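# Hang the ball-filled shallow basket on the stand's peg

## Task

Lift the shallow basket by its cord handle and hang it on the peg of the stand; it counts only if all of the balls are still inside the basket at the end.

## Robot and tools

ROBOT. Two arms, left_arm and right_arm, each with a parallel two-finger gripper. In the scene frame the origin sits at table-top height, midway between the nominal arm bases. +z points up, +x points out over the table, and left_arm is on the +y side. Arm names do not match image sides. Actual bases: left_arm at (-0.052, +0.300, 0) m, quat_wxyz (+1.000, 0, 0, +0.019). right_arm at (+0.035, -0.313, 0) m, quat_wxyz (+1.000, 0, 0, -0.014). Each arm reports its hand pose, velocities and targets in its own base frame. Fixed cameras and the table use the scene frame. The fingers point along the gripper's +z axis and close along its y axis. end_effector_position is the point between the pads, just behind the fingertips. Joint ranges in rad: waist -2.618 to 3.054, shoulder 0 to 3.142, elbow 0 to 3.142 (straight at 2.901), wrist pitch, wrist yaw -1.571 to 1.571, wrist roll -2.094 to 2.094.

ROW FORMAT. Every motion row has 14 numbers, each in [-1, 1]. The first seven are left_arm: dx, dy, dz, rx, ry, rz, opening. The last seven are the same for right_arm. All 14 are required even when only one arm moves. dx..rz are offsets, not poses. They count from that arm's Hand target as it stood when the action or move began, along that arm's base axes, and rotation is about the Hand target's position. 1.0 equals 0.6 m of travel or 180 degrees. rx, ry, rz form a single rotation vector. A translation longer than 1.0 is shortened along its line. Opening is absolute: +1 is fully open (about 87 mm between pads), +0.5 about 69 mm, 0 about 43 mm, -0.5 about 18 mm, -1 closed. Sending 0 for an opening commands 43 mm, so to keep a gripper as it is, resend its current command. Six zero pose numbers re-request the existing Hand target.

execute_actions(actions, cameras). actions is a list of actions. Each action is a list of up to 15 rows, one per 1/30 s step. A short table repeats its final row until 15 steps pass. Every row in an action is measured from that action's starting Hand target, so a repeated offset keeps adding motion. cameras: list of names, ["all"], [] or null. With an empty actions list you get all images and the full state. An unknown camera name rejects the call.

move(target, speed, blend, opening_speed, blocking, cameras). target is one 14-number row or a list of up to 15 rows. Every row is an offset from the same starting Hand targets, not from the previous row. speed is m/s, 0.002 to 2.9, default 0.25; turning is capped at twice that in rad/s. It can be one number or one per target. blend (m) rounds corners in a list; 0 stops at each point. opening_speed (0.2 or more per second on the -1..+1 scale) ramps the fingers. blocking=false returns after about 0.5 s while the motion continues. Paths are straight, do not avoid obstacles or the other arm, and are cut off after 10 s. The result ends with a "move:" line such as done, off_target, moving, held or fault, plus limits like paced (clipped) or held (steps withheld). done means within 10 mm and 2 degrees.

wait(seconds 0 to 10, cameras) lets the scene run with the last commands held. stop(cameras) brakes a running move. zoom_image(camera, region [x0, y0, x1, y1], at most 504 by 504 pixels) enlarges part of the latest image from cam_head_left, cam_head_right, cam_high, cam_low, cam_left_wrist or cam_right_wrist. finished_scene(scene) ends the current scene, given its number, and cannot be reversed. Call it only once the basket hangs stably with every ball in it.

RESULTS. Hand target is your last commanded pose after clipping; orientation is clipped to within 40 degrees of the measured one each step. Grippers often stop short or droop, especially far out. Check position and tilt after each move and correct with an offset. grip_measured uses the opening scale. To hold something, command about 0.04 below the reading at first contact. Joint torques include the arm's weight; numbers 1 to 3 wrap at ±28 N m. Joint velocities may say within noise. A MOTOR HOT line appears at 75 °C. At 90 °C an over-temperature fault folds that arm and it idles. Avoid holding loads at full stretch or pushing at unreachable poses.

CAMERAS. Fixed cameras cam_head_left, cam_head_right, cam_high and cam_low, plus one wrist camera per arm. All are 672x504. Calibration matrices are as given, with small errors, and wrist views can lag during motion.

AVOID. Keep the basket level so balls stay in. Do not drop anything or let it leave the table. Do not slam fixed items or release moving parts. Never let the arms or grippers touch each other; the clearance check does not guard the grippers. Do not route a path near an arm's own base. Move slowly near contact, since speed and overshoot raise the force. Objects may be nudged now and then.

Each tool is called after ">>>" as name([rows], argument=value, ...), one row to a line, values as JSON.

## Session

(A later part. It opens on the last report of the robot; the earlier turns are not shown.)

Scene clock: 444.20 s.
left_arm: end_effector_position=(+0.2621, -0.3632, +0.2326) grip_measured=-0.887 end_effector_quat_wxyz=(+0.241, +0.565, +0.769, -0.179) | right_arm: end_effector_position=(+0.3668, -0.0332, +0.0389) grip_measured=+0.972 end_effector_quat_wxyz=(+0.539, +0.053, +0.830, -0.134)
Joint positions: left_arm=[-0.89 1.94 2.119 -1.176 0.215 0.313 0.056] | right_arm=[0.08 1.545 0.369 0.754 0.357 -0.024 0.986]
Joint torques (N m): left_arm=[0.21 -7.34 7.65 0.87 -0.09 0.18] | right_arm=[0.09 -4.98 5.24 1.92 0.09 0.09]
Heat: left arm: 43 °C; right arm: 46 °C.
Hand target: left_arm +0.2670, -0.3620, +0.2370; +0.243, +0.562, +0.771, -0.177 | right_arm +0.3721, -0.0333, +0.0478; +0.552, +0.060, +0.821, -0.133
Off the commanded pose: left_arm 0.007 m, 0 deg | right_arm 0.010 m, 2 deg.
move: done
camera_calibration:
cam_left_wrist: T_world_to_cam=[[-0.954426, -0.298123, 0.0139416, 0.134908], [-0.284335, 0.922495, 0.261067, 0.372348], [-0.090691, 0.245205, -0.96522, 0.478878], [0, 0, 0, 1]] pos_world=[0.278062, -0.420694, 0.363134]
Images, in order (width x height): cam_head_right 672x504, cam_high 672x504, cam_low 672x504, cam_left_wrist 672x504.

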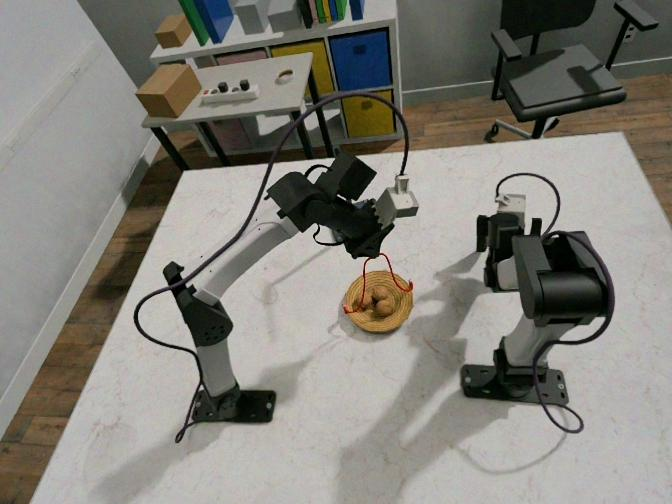

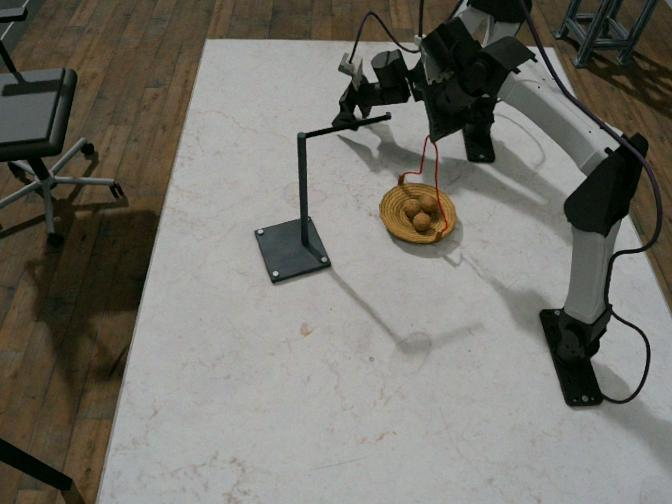

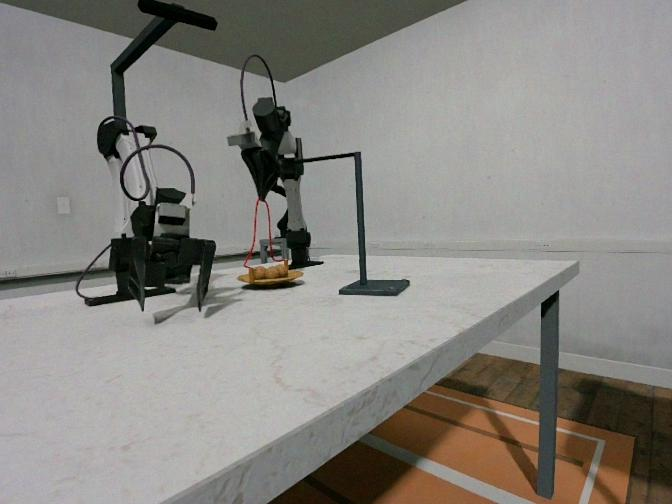

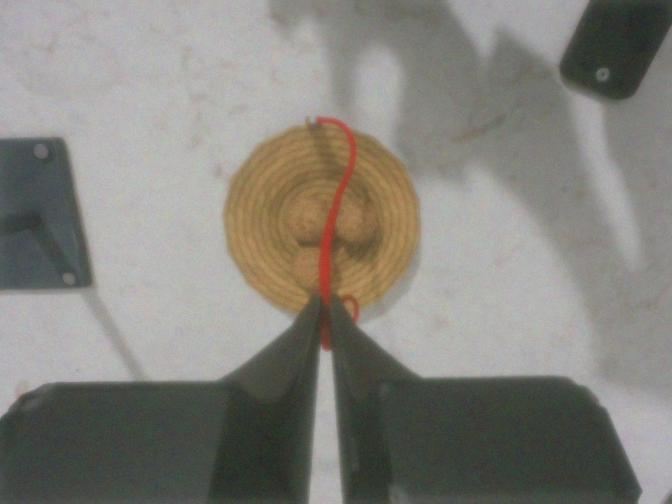

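>>> move([
  [0.008,0,0.05,0,0,0,-1,0,0,0,0,0,0,1.0],
], cameras=["cam_left_wrist","cam_low","cam_high"], speed=0.06)

>>> zoom_image(camera="cam_high", region=[330, 60, 530, 260])

>>> zoom_image(camera="cam_low", region=[200, 120, 390, 310])

Scene clock: 452.83 s.
left_arm: end_effector_position=(+0.2690, -0.3638, +0.2651) grip_measured=-0.889 end_effector_quat_wxyz=(+0.244, +0.560, +0.771, -0.178) | right_arm: end_effector_position=(+0.3668, -0.0332, +0.0389) grip_measured=+0.972 end_effector_quat_wxyz=(+0.539, +0.053, +0.830, -0.134)
Joint positions: left_arm=[-0.879 2.066 2.457 -1.383 0.215 0.313 0.055] | right_arm=[0.08 1.545 0.369 0.754 0.357 -0.024 0.986]
Joint torques (N m): left_arm=[0.08 -7.58 6.8 0.88 -0.03 0.25] | right_arm=[0.1 -4.98 5.23 1.92 0.09 0.09]
Heat: left arm: 44 °C; right arm: 46 °C.
Hand target: left_arm +0.2718, -0.3621, +0.2669; +0.243, +0.562, +0.771, -0.177 | right_arm +0.3721, -0.0333, +0.0478; +0.552, +0.060, +0.821, -0.133
Off the commanded pose: left_arm 0.004 m, 0 deg | right_arm 0.010 m, 2 deg.
move: done
camera_calibration:
cam_left_wrist: T_world_to_cam=[[-0.951098, -0.308638, 0.0124349, 0.136487], [-0.295234, 0.920155, 0.257198, 0.369374], [-0.0908233, 0.24095, -0.966279, 0.509826], [0, 0, 0, 1]] pos_world=[0.285168, -0.420598, 0.395935]
Images, in order (width x height): cam_high 672x504, cam_low 672x504, cam_left_wrist 672x504.

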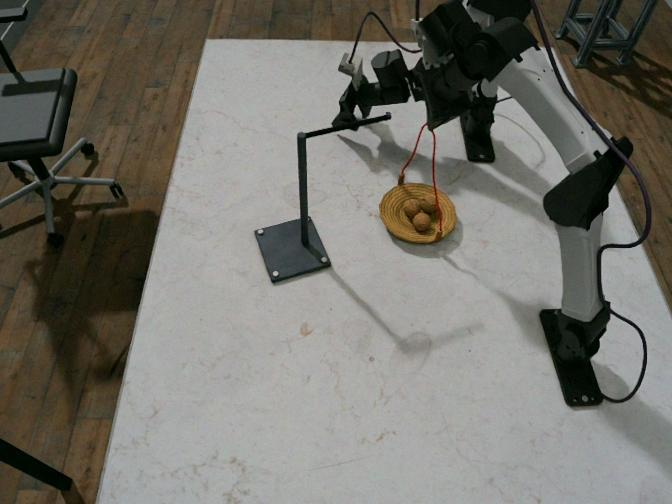

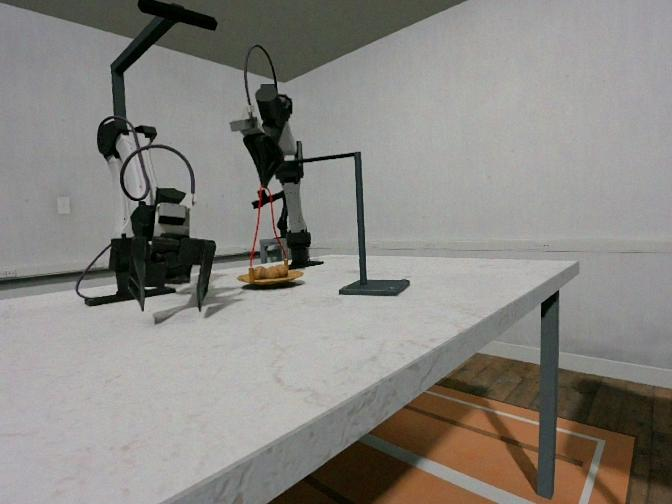

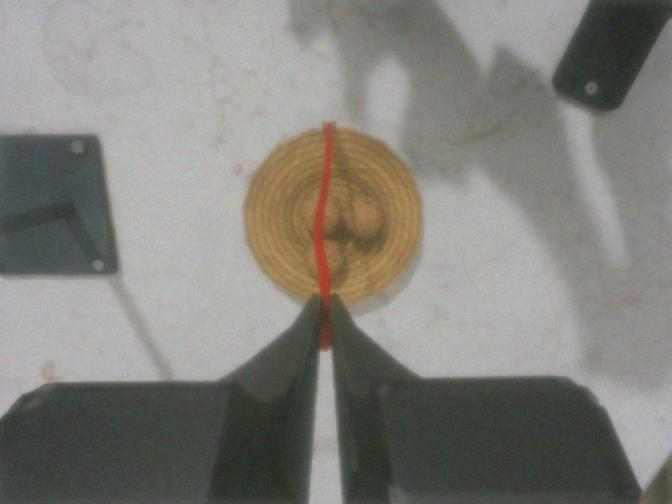

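Scaled by 2.520 from the camera's 672x504 image, which has a finer 960x720 frame.

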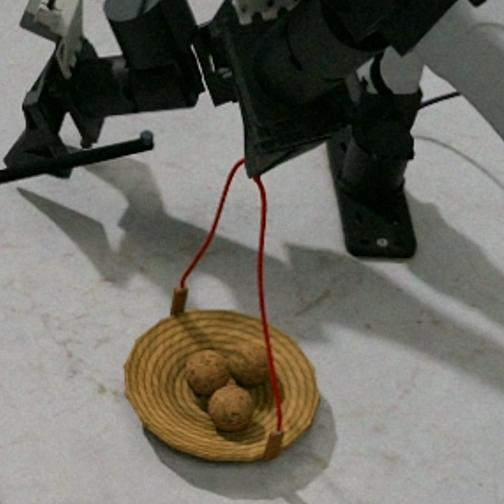

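Scaled by 2.653 from the camera's 672x504 image, which has a finer 960x720 frame.

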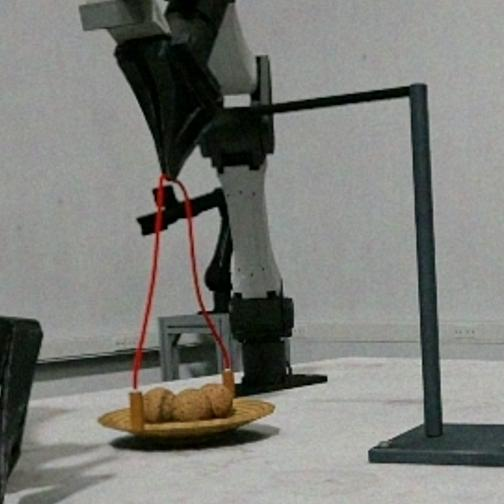

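>>> move([
  [0,0,0.035,0,0,0,-1,0,0,0,0,0,0,1.0],
], cameras=["cam_left_wrist","cam_low","cam_high"], speed=0.04)

>>> zoom_image(camera="cam_high", region=[330, 60, 530, 260])

>>> zoom_image(camera="cam_low", region=[200, 120, 390, 310])

Scene clock: 461.23 s.
left_arm: end_effector_position=(+0.2683, -0.3629, +0.2831) grip_measured=-0.889 end_effector_quat_wxyz=(+0.248, +0.560, +0.770, -0.179) | right_arm: end_effector_position=(+0.3668, -0.0332, +0.0389) grip_measured=+0.972 end_effector_quat_wxyz=(+0.539, +0.053, +0.830, -0.134)
Joint positions: left_arm=[-0.879 2.182 2.749 -1.55 0.215 0.313 0.055] | right_arm=[0.08 1.545 0.369 0.754 0.357 -0.024 0.986]
Joint torques (N m): left_arm=[0.08 -8.23 6.31 0.99 -0.02 0.22] | right_arm=[0.09 -4.97 5.26 1.93 0.09 0.08]
Heat: left arm: 44 °C; right arm: 46 °C.
Hand target: left_arm +0.2718, -0.3621, +0.2879; +0.243, +0.562, +0.771, -0.177 | right_arm +0.3721, -0.0333, +0.0478; +0.552, +0.060, +0.821, -0.133
Off the commanded pose: left_arm 0.006 m, 1 deg | right_arm 0.010 m, 2 deg.
joint sent to its limit (left arm) — joint 4 (wrist pitch), lower limit. The joint targets still meet the commanded pose.
move: done
camera_calibration:
cam_left_wrist: T_world_to_cam=[[-0.951182, -0.308488, 0.00938348, 0.136806], [-0.296488, 0.921783, 0.249822, 0.366766], [-0.0857167, 0.234845, -0.968246, 0.523882], [0, 0, 0, 1]] pos_world=[0.283775, -0.418906, 0.414336]
Images, in order (width x height): cam_high 672x504, cam_low 672x504, cam_left_wrist 672x504.

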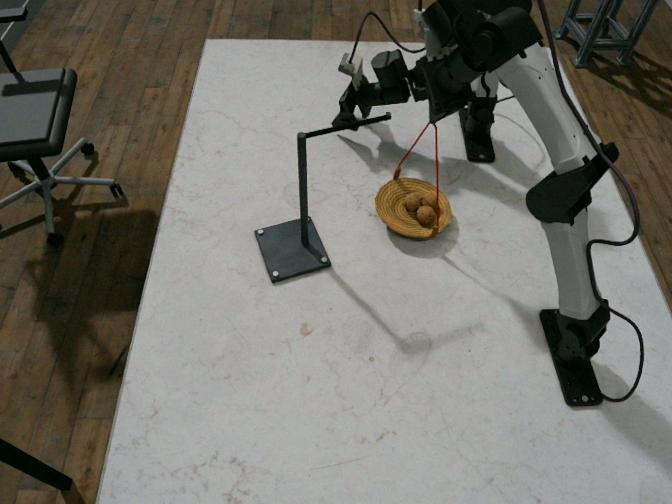

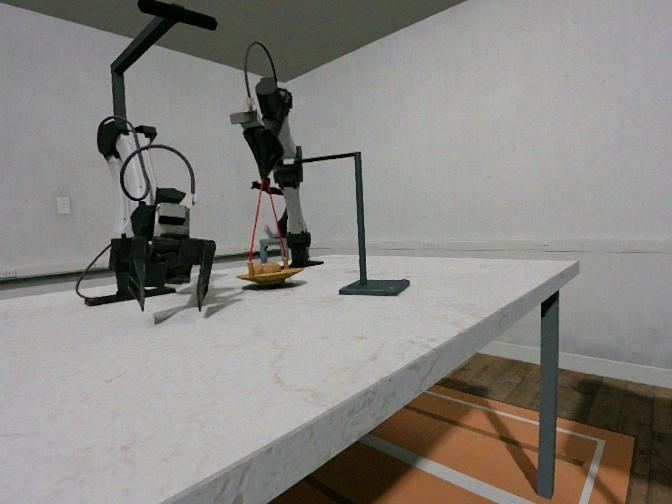

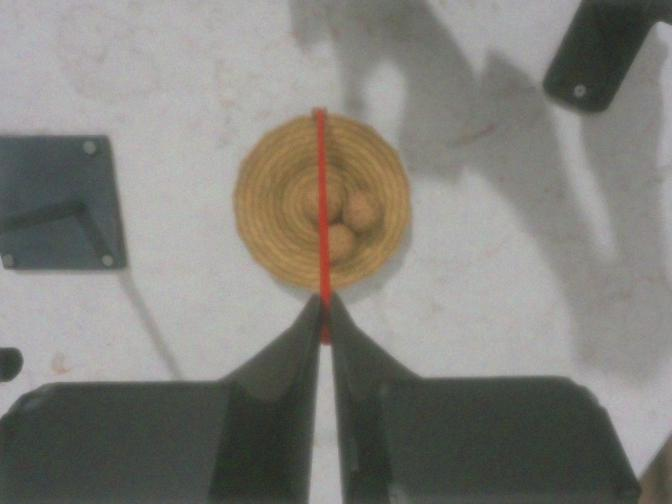

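Scaled by 2.520 from the camera's 672x504 image, which has a finer 960x720 frame.

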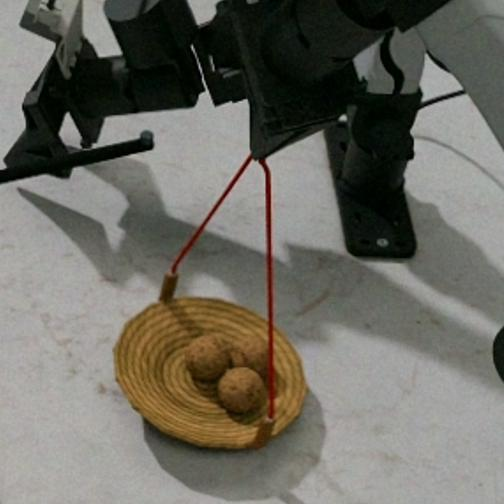

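Scaled by 2.653 from the camera's 672x504 image, which has a finer 960x720 frame.

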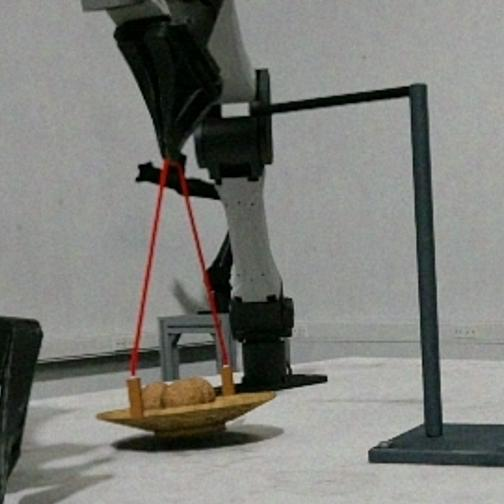

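>>> move([
  [0.0,0,0.05,-0.0529,-0.017,0,-1,0,0,0,0,0,0,1.0],
], cameras=["cam_left_wrist","cam_low","cam_high","cam_head_left","cam_head_right"], speed=0.05)

>>> zoom_image(camera="cam_high", region=[330, 60, 530, 260])

>>> zoom_image(camera="cam_low", region=[200, 120, 390, 310])

>>> zoom_image(camera="cam_head_right", region=[290, 200, 450, 360])

Scene clock: 506.83 s.
left_arm: end_effector_position=(+0.2689, -0.3577, +0.2853) grip_measured=-0.890 end_effector_quat_wxyz=(+0.254, +0.553, +0.768, -0.201) | right_arm: end_effector_position=(+0.3668, -0.0332, +0.0389) grip_measured=+0.972 end_effector_quat_wxyz=(+0.539, +0.053, +0.830, -0.134)
Joint positions: left_arm=[-0.851 2.066 2.535 -1.427 0.266 0.313 0.055] | right_arm=[0.08 1.545 0.369 0.754 0.357 -0.024 0.986]
Joint torques (N m): left_arm=[0.16 -13.6 3.69 1.78 0.21 0.11] | right_arm=[0.1 -4.97 5.26 1.92 0.09 0.09]
Motor temperatures (°C): left_arm=[31 44 44 36 29 28 33] | right_arm=[27 38 34 46 26 31 28]
Heat: left arm: 44 °C; right arm: 46 °C.
Hand target: left_arm +0.2718, -0.3621, +0.3179; +0.309, +0.544, +0.747, -0.226 | right_arm +0.3721, -0.0333, +0.0478; +0.552, +0.060, +0.821, -0.133
Off the commanded pose: left_arm 0.033 m, 7 deg | right_arm 0.010 m, 2 deg.
move: off_target (left_arm)
camera_calibration:
cam_left_wrist: T_world_to_cam=[[-0.950911, -0.307078, 0.0383623, 0.131148], [-0.292609, 0.932535, 0.211562, 0.37541], [-0.10074, 0.189951, -0.976611, 0.515155], [0, 0, 0, 1]] pos_world=[0.286455, -0.407664, 0.418652]
Images, in order (width x height): cam_head_left 672x504, cam_head_right 672x504, cam_high 672x504, cam_low 672x504, cam_left_wrist 672x504.

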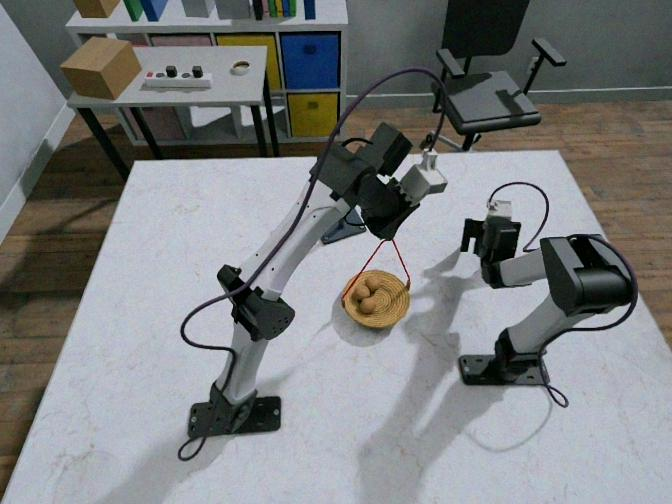

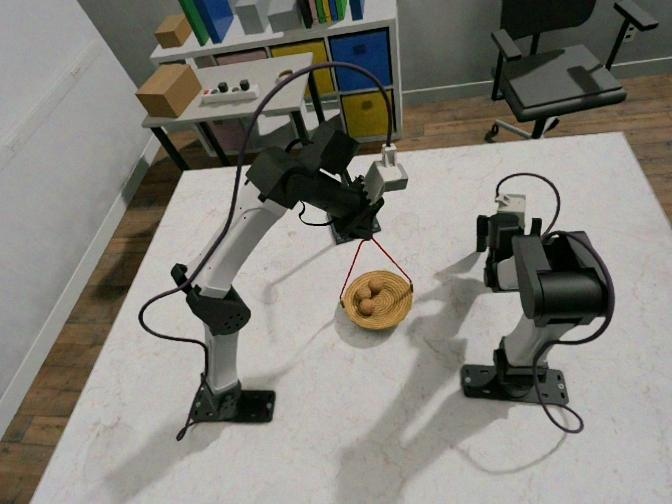

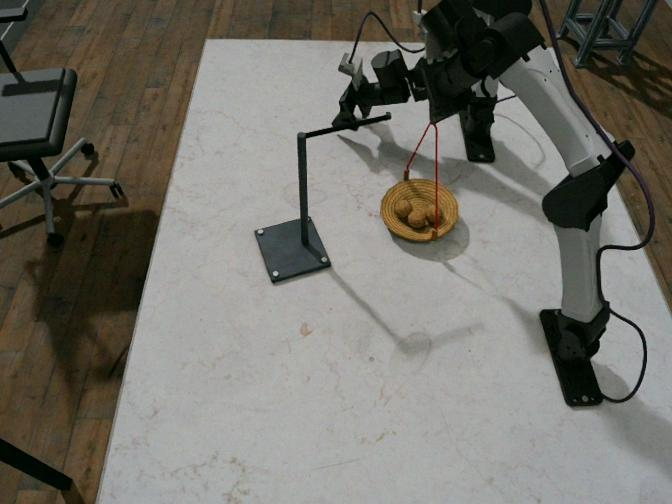

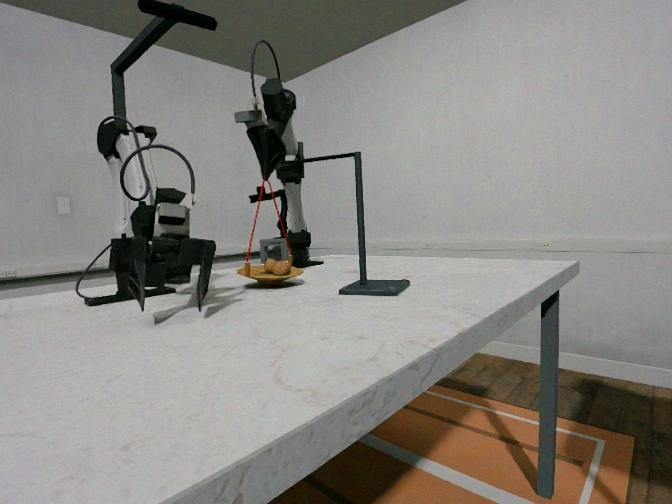

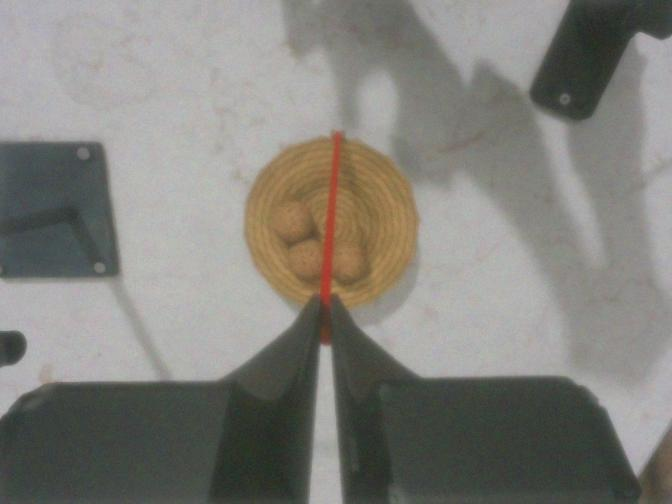

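Scaled by 2.520 from the camera's 672x504 image, which has a finer 960x720 frame.

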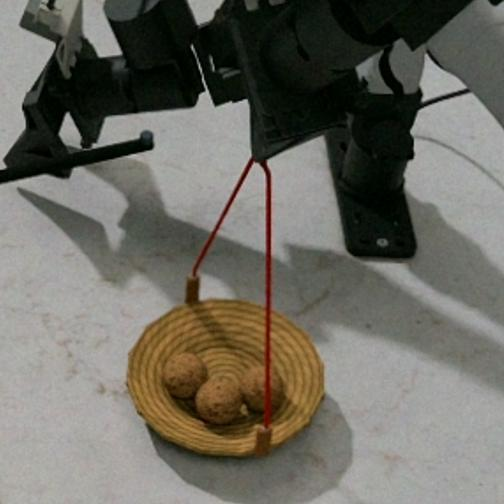

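Scaled by 2.653 from the camera's 672x504 image, which has a finer 960x720 frame.

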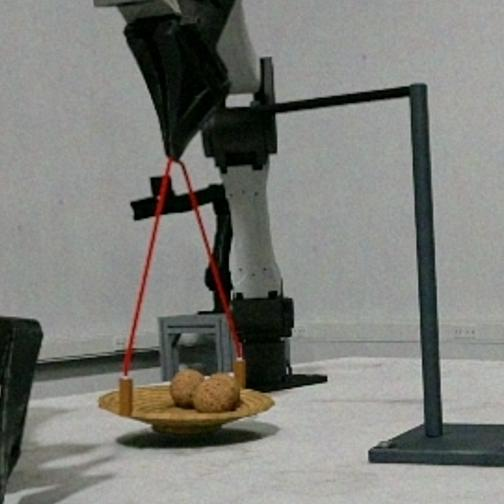

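Scaled by 3.150 from the camera's 672x504 image, which has a finer 960x720 frame.

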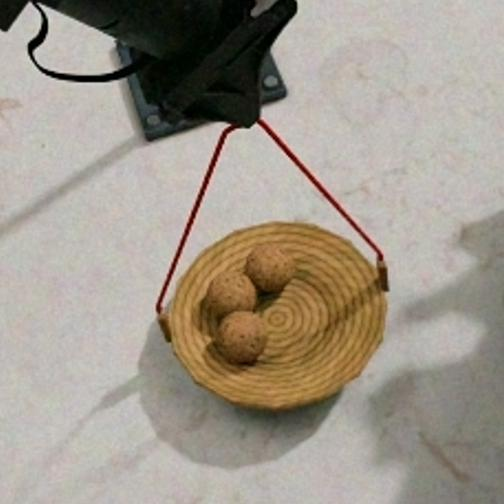

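>>> zoom_image(camera="cam_head_left", region=[300, 220, 450, 370])

>>> zoom_image(camera="cam_low", region=[220, 220, 330, 310])

Scaled by 3.360 from the camera's 672x504 image, which has a finer 960x720 frame.

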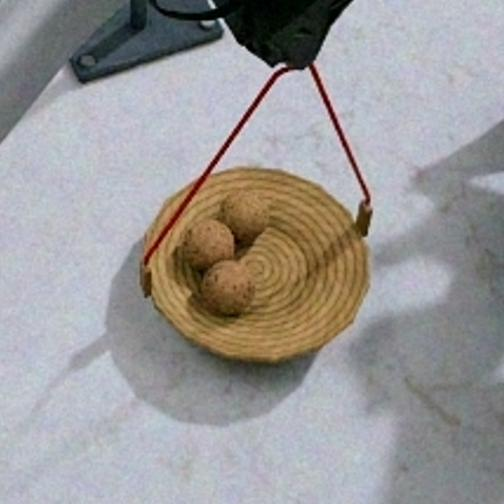

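Scaled by 4.582 from the camera's 672x504 image, which has a finer 960x720 frame.

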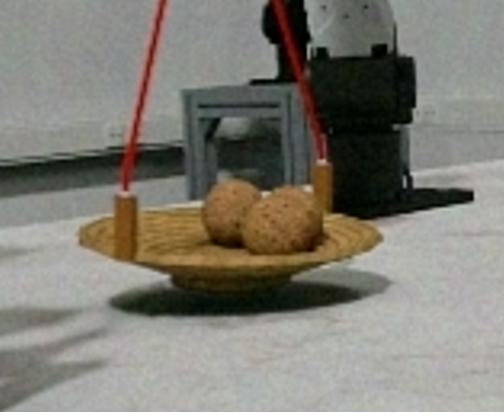

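>>> move([
  [0.0,0,0.03,0,0,0,-1,0,0,0,0,0,0,1.0],
], cameras=["cam_left_wrist","cam_low","cam_high","cam_head_left","cam_head_right"], speed=0.05)

>>> zoom_image(camera="cam_low", region=[220, 220, 330, 310])

>>> zoom_image(camera="cam_head_left", region=[300, 220, 450, 370])

>>> zoom_image(camera="cam_head_right", region=[300, 220, 450, 370])

Scene clock: 540.07 s.
left_arm: end_effector_position=(+0.2721, -0.3620, +0.3301) grip_measured=-0.890 end_effector_quat_wxyz=(+0.315, +0.546, +0.746, -0.216) | right_arm: end_effector_position=(+0.3668, -0.0332, +0.0389) grip_measured=+0.972 end_effector_quat_wxyz=(+0.539, +0.053, +0.830, -0.134)
Joint positions: left_arm=[-0.851 2.143 2.835 -1.516 0.267 0.308 0.055] | right_arm=[0.08 1.545 0.369 0.754 0.357 -0.024 0.986]
Joint torques (N m): left_arm=[0.18 -7.82 5.89 1.17 0.17 0.08] | right_arm=[0.12 -4.98 5.22 1.92 0.1 0.09]
Motor temperatures (°C): left_arm=[31 58 41 37 29 28 33] | right_arm=[27 38 34 46 26 31 28]
Heat: left arm: 58 °C; right arm: 46 °C.
Hand target: left_arm +0.2718, -0.3621, +0.3359; +0.309, +0.544, +0.747, -0.226 | right_arm +0.3721, -0.0333, +0.0478; +0.552, +0.060, +0.821, -0.133
Off the commanded pose: left_arm 0.006 m, 1 deg | right_arm 0.010 m, 2 deg.
elbow stopped short (left arm): the move would have taken joint 3 (elbow) straighter than the controller allows.
move: done
camera_calibration:
cam_left_wrist: T_world_to_cam=[[-0.951293, -0.308094, -0.0109062, 0.147139], [-0.307811, 0.947263, 0.0891395, 0.42073], [-0.0171324, 0.0881549, -0.995959, 0.506844], [0, 0, 0, 1]] pos_world=[0.278161, -0.397891, 0.468897]
Images, in order (width x height): cam_head_left 672x504, cam_head_right 672x504, cam_high 672x504, cam_low 672x504, cam_left_wrist 672x504.

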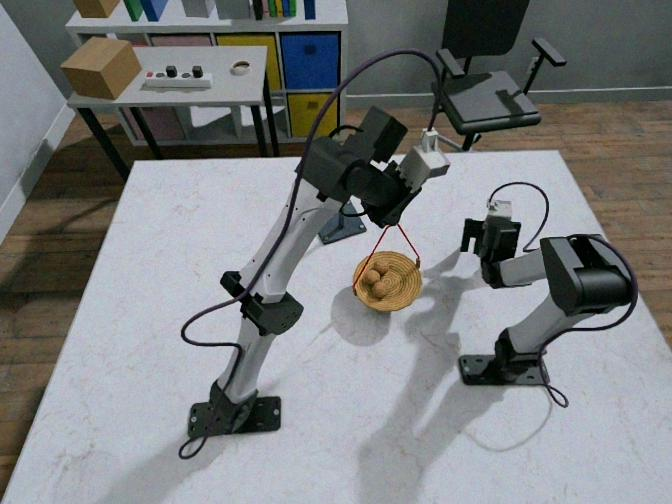

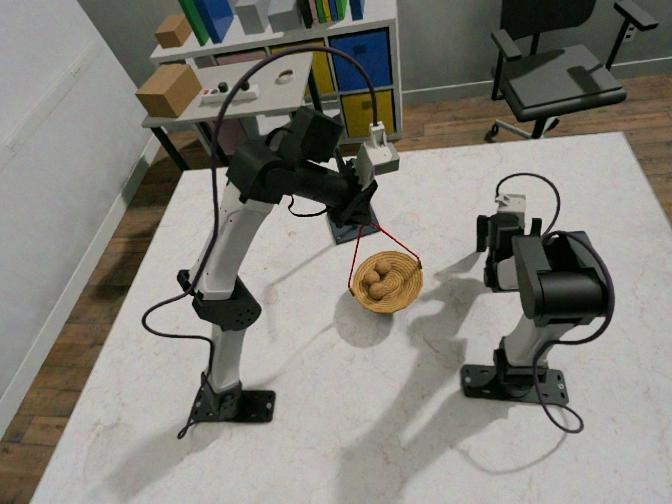

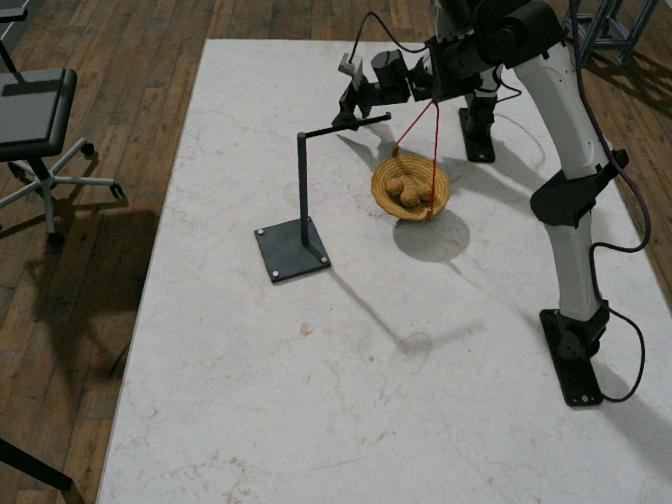

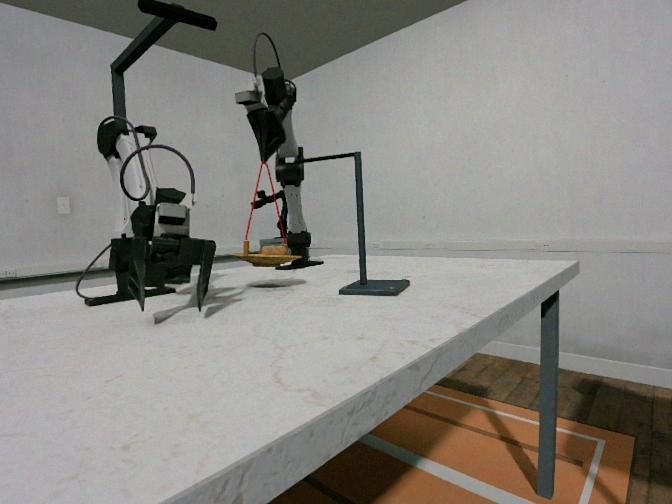

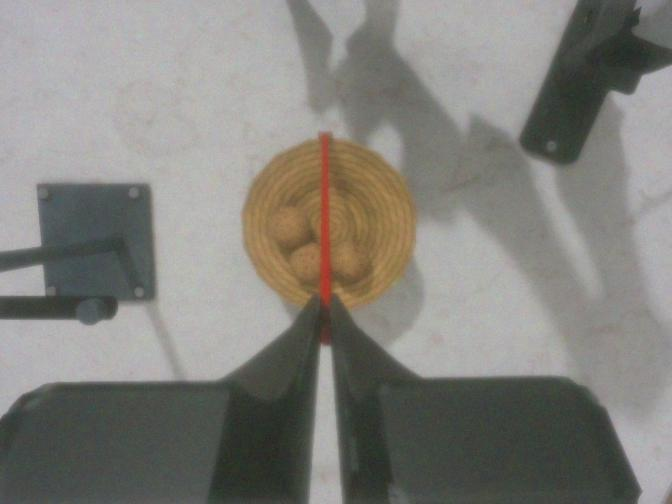

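Scaled by 4.582 from the camera's 672x504 image, which has a finer 960x720 frame.

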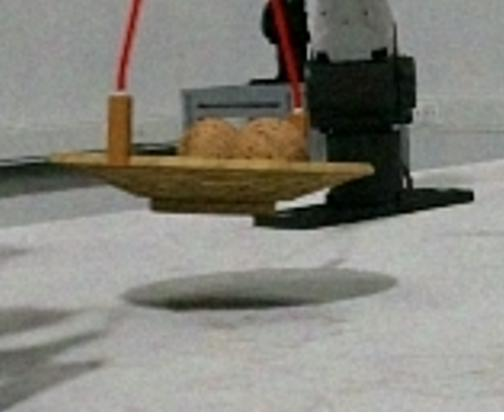

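Scaled by 3.360 from the camera's 672x504 image, which has a finer 960x720 frame.

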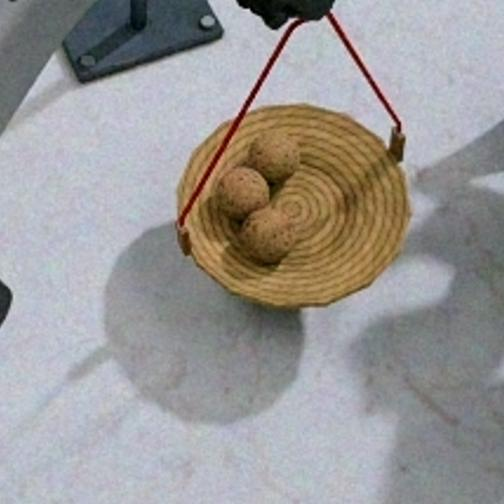

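Scaled by 3.360 from the camera's 672x504 image, which has a finer 960x720 frame.

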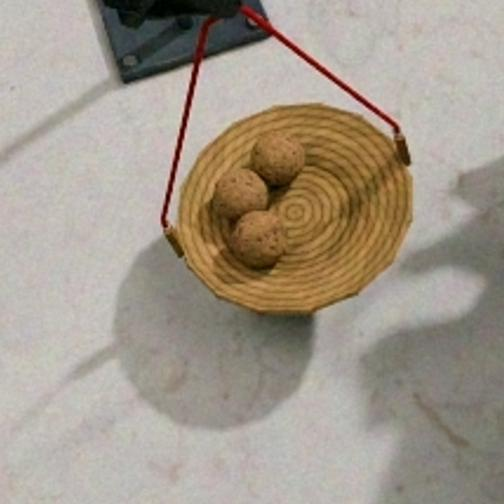

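>>> move([
  [0.0,0,0.067,-0.1454,-0.0467,0,-1,0,0,0,0,0,0,1.0],
], cameras=["cam_left_wrist","cam_low","cam_high","cam_head_left","cam_head_right"], speed=0.06)

>>> zoom_image(camera="cam_head_right", region=[280, 120, 450, 350])

>>> zoom_image(camera="cam_low", region=[200, 100, 390, 310])

Scene clock: 577.87 s.
left_arm: end_effector_position=(+0.2702, -0.3588, +0.3391) grip_measured=-0.890 end_effector_quat_wxyz=(+0.425, +0.481, +0.692, -0.329) | right_arm: end_effector_position=(+0.3668, -0.0332, +0.0389) grip_measured=+0.972 end_effector_quat_wxyz=(+0.539, +0.053, +0.830, -0.134)
Joint positions: left_arm=[-0.771 1.597 1.8 -0.689 0.445 0.173 0.055] | right_arm=[0.08 1.545 0.369 0.754 0.357 -0.024 0.986]
Joint torques (N m): left_arm=[0.13 -10.02 4.82 2.41 0.21 0.1] | right_arm=[0.1 -4.98 5.23 1.92 0.1 0.09]
Motor temperatures (°C): left_arm=[31 51 41 37 29 28 33] | right_arm=[27 38 34 47 26 31 28]
Heat: left arm: 51 °C; right arm: 47 °C.
Hand target: left_arm +0.2719, -0.3620, +0.3761; +0.478, +0.475, +0.652, -0.348 | right_arm +0.3721, -0.0333, +0.0478; +0.552, +0.060, +0.821, -0.133
Off the commanded pose: left_arm 0.037 m, 8 deg | right_arm 0.010 m, 2 deg.
move: off_target (left_arm)
camera_calibration:
cam_left_wrist: T_world_to_cam=[[-0.947639, -0.314557, 0.0550846, 0.120763], [-0.317842, 0.91234, -0.258093, 0.524186], [0.0309289, -0.262087, -0.964549, 0.366191], [0, 0, 0, 1]] pos_world=[0.269722, -0.344275, 0.481846]
Images, in order (width x height): cam_head_left 672x504, cam_head_right 672x504, cam_high 672x504, cam_low 672x504, cam_left_wrist 672x504.

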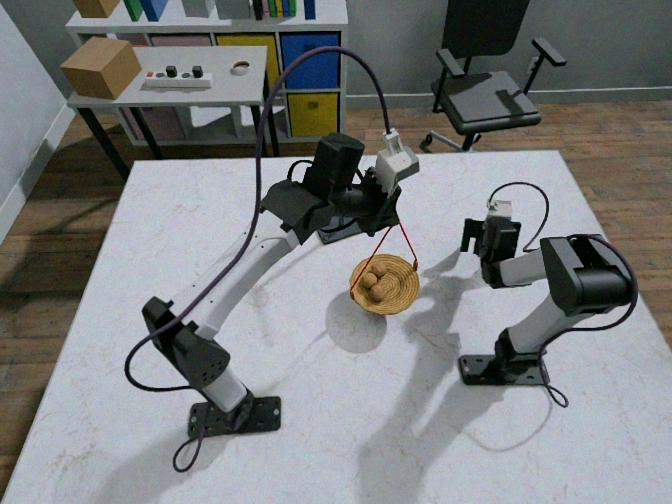

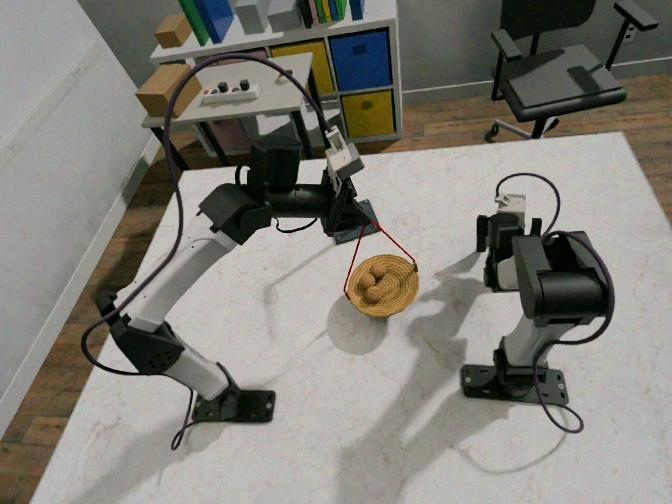

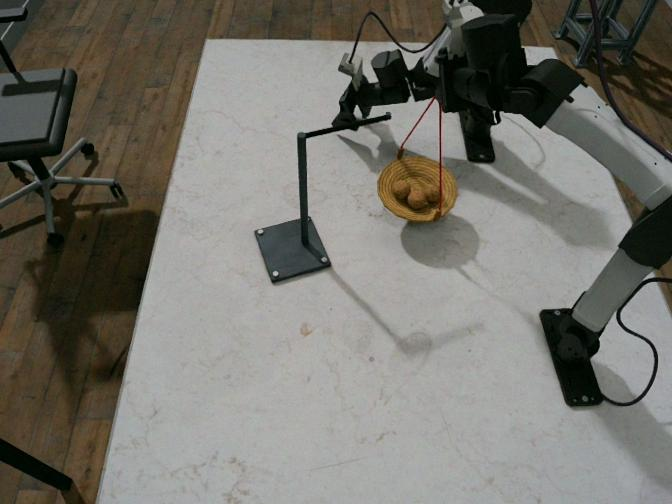

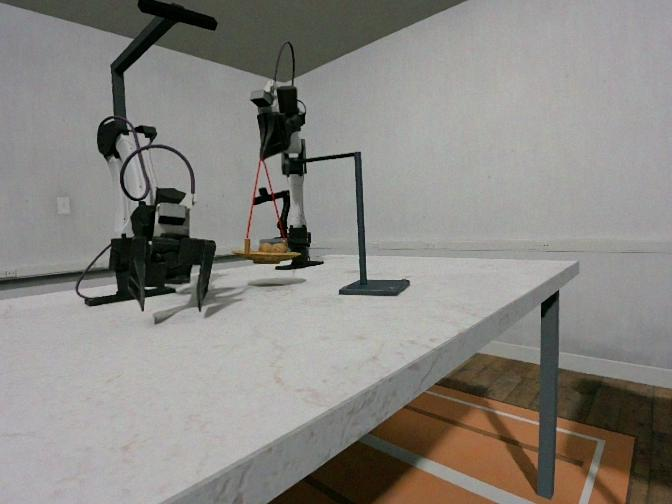

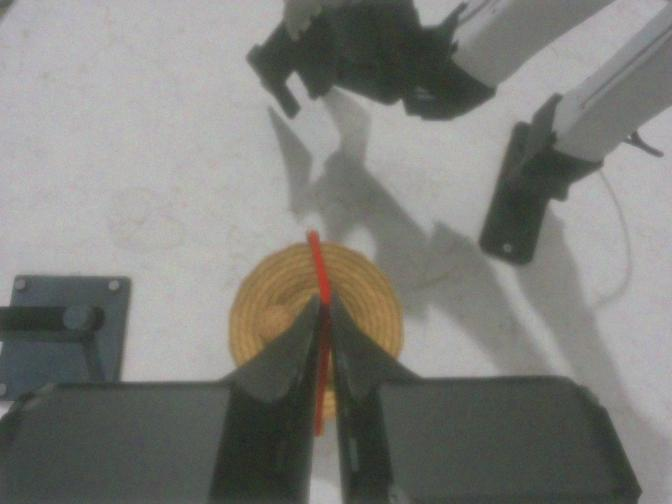

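Scaled by 2.191 from the camera's 672x504 image, which has a finer 960x720 frame.

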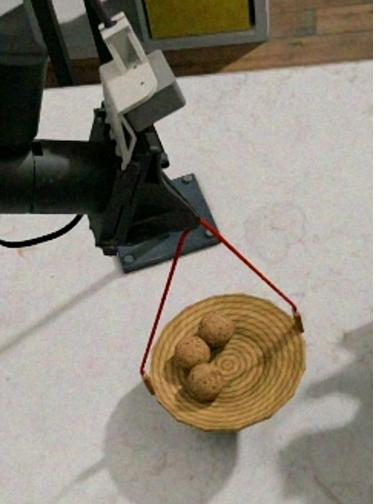

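Scaled by 2.400 from the camera's 672x504 image, which has a finer 960x720 frame.

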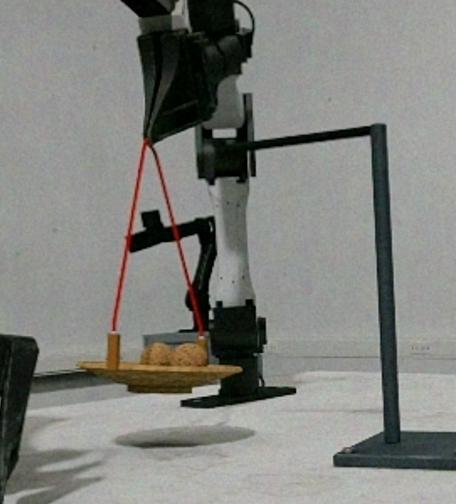

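>>> move([
  [0.0,0,0.02,0,0,0,-1,0,0,0,0,0,0,1.0],
], cameras=["cam_left_wrist","cam_low","cam_high","cam_head_right"], speed=0.06)

>>> zoom_image(camera="cam_high", region=[250, 60, 490, 250])

>>> zoom_image(camera="cam_low", region=[200, 100, 390, 310])

Scene clock: 599.67 s.
left_arm: end_effector_position=(+0.2704, -0.3595, +0.3482) grip_measured=-0.890 end_effector_quat_wxyz=(+0.434, +0.480, +0.687, -0.331) | right_arm: end_effector_position=(+0.3668, -0.0332, +0.0389) grip_measured=+0.972 end_effector_quat_wxyz=(+0.539, +0.053, +0.830, -0.134)
Joint positions: left_arm=[-0.771 1.597 1.822 -0.689 0.447 0.172 0.055] | right_arm=[0.08 1.545 0.369 0.754 0.357 -0.024 0.986]
Joint torques (N m): left_arm=[0.12 -8.17 8.51 2 0.2 0.09] | right_arm=[0.1 -4.98 5.24 1.92 0.09 0.08]
Heat: left arm: 52 °C; right arm: 47 °C.
Hand target: left_arm +0.2719, -0.3620, +0.3882; +0.478, +0.475, +0.652, -0.348 | right_arm +0.3721, -0.0333, +0.0478; +0.552, +0.060, +0.821, -0.133
Off the commanded pose: left_arm 0.040 m, 7 deg | right_arm 0.010 m, 2 deg.
move: off_target (left_arm)
camera_calibration:
cam_left_wrist: T_world_to_cam=[[-0.948579, -0.313025, 0.0470419, 0.123801], [-0.313467, 0.90828, -0.277066, 0.53122], [0.0440012, -0.277565, -0.959699, 0.364075], [0, 0, 0, 1]] pos_world=[0.267935, -0.34269, 0.490761]
Images, in order (width x height): cam_head_right 672x504, cam_high 672x504, cam_low 672x504, cam_left_wrist 672x504.

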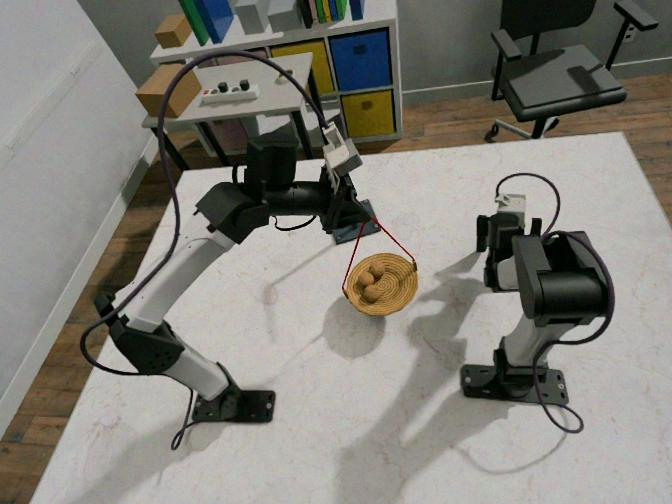

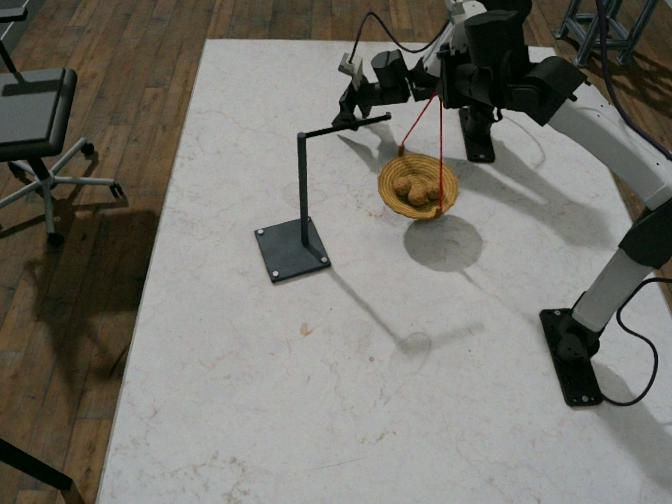

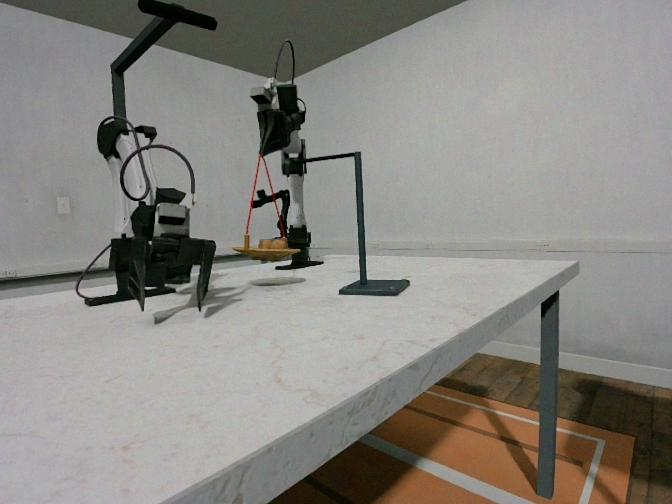

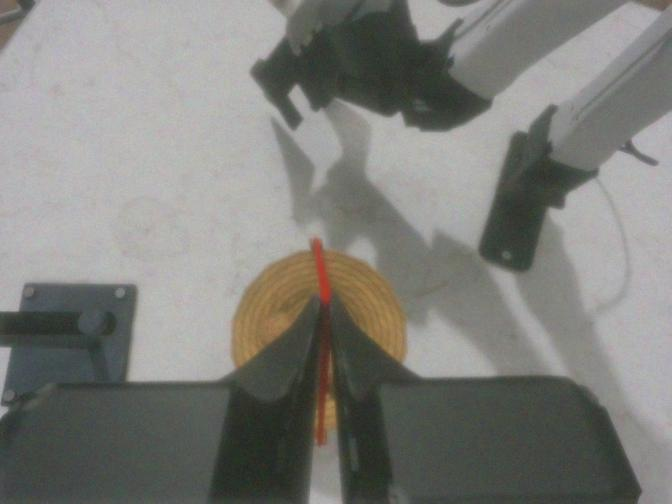

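Scaled by 2.100 from the camera's 672x504 image, which has a finer 960x720 frame.

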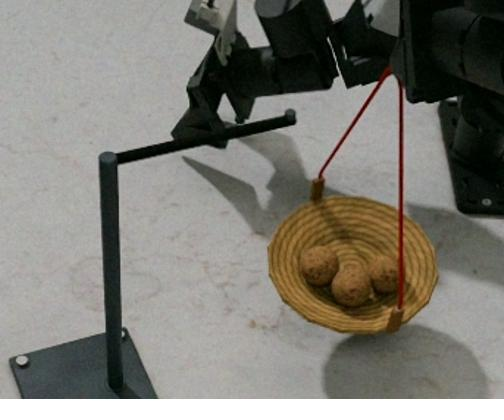

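Scaled by 2.400 from the camera's 672x504 image, which has a finer 960x720 frame.

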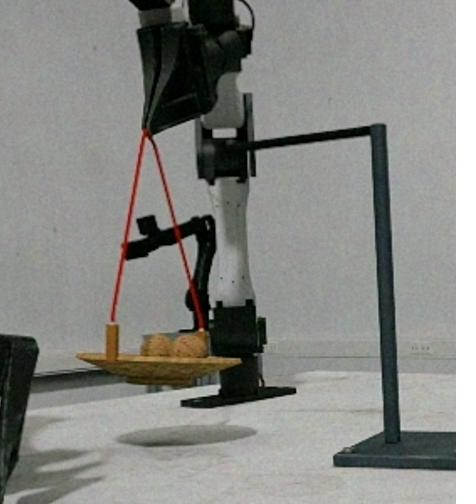

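>>> move([
  [0.0,0,0.05,0,0,0,-1,0,0,0,0,0,0,1.0],
], cameras=["cam_low"], speed=0.06)

>>> zoom_image(camera="cam_low", region=[200, 100, 390, 310])

Scene clock: 612.03 s.
left_arm: end_effector_position=(+0.2728, -0.3624, +0.4019) grip_measured=-0.890 end_effector_quat_wxyz=(+0.467, +0.476, +0.664, -0.338) | right_arm: end_effector_position=(+0.3668, -0.0332, +0.0389) grip_measured=+0.972 end_effector_quat_wxyz=(+0.539, +0.053, +0.830, -0.134)
Joint positions: left_arm=[-0.771 1.658 2.059 -0.781 0.448 0.167 0.055] | right_arm=[0.08 1.545 0.369 0.754 0.357 -0.024 0.986]
Joint torques (N m): left_arm=[0.08 -5.81 8.1 1.5 0.16 0.11] | right_arm=[0.08 -4.98 5.22 1.92 0.1 0.09]
Heat: left arm: 51 °C; right arm: 47 °C.
Hand target: left_arm +0.2719, -0.3620, +0.4182; +0.478, +0.475, +0.652, -0.348 | right_arm +0.3721, -0.0333, +0.0478; +0.552, +0.060, +0.821, -0.133
Off the commanded pose: left_arm 0.016 m, 2 deg | right_arm 0.010 m, 2 deg.
move: off_target (left_arm)
Images, in order (width x height): cam_low 672x504.

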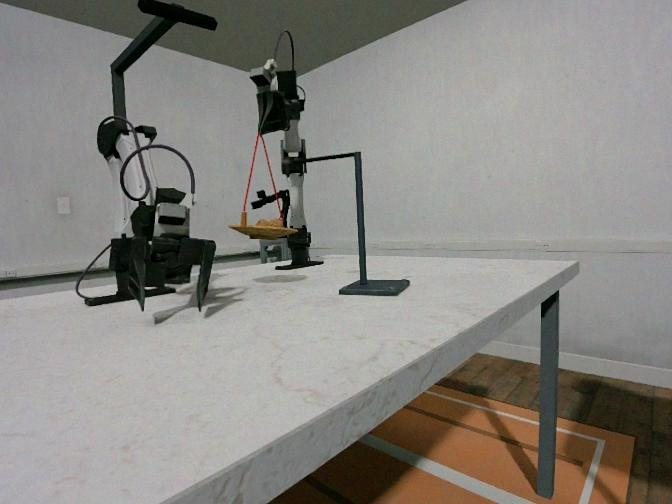

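Scaled by 2.400 from the camera's 672x504 image, which has a finer 960x720 frame.

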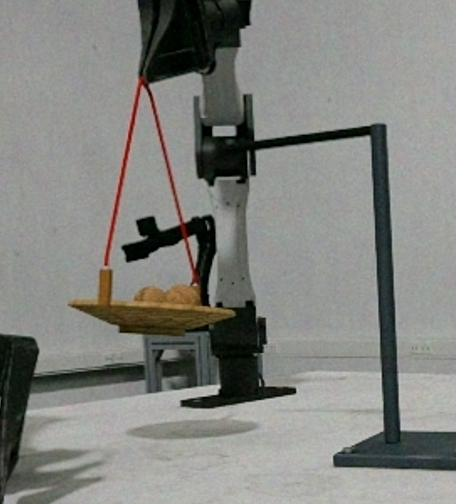

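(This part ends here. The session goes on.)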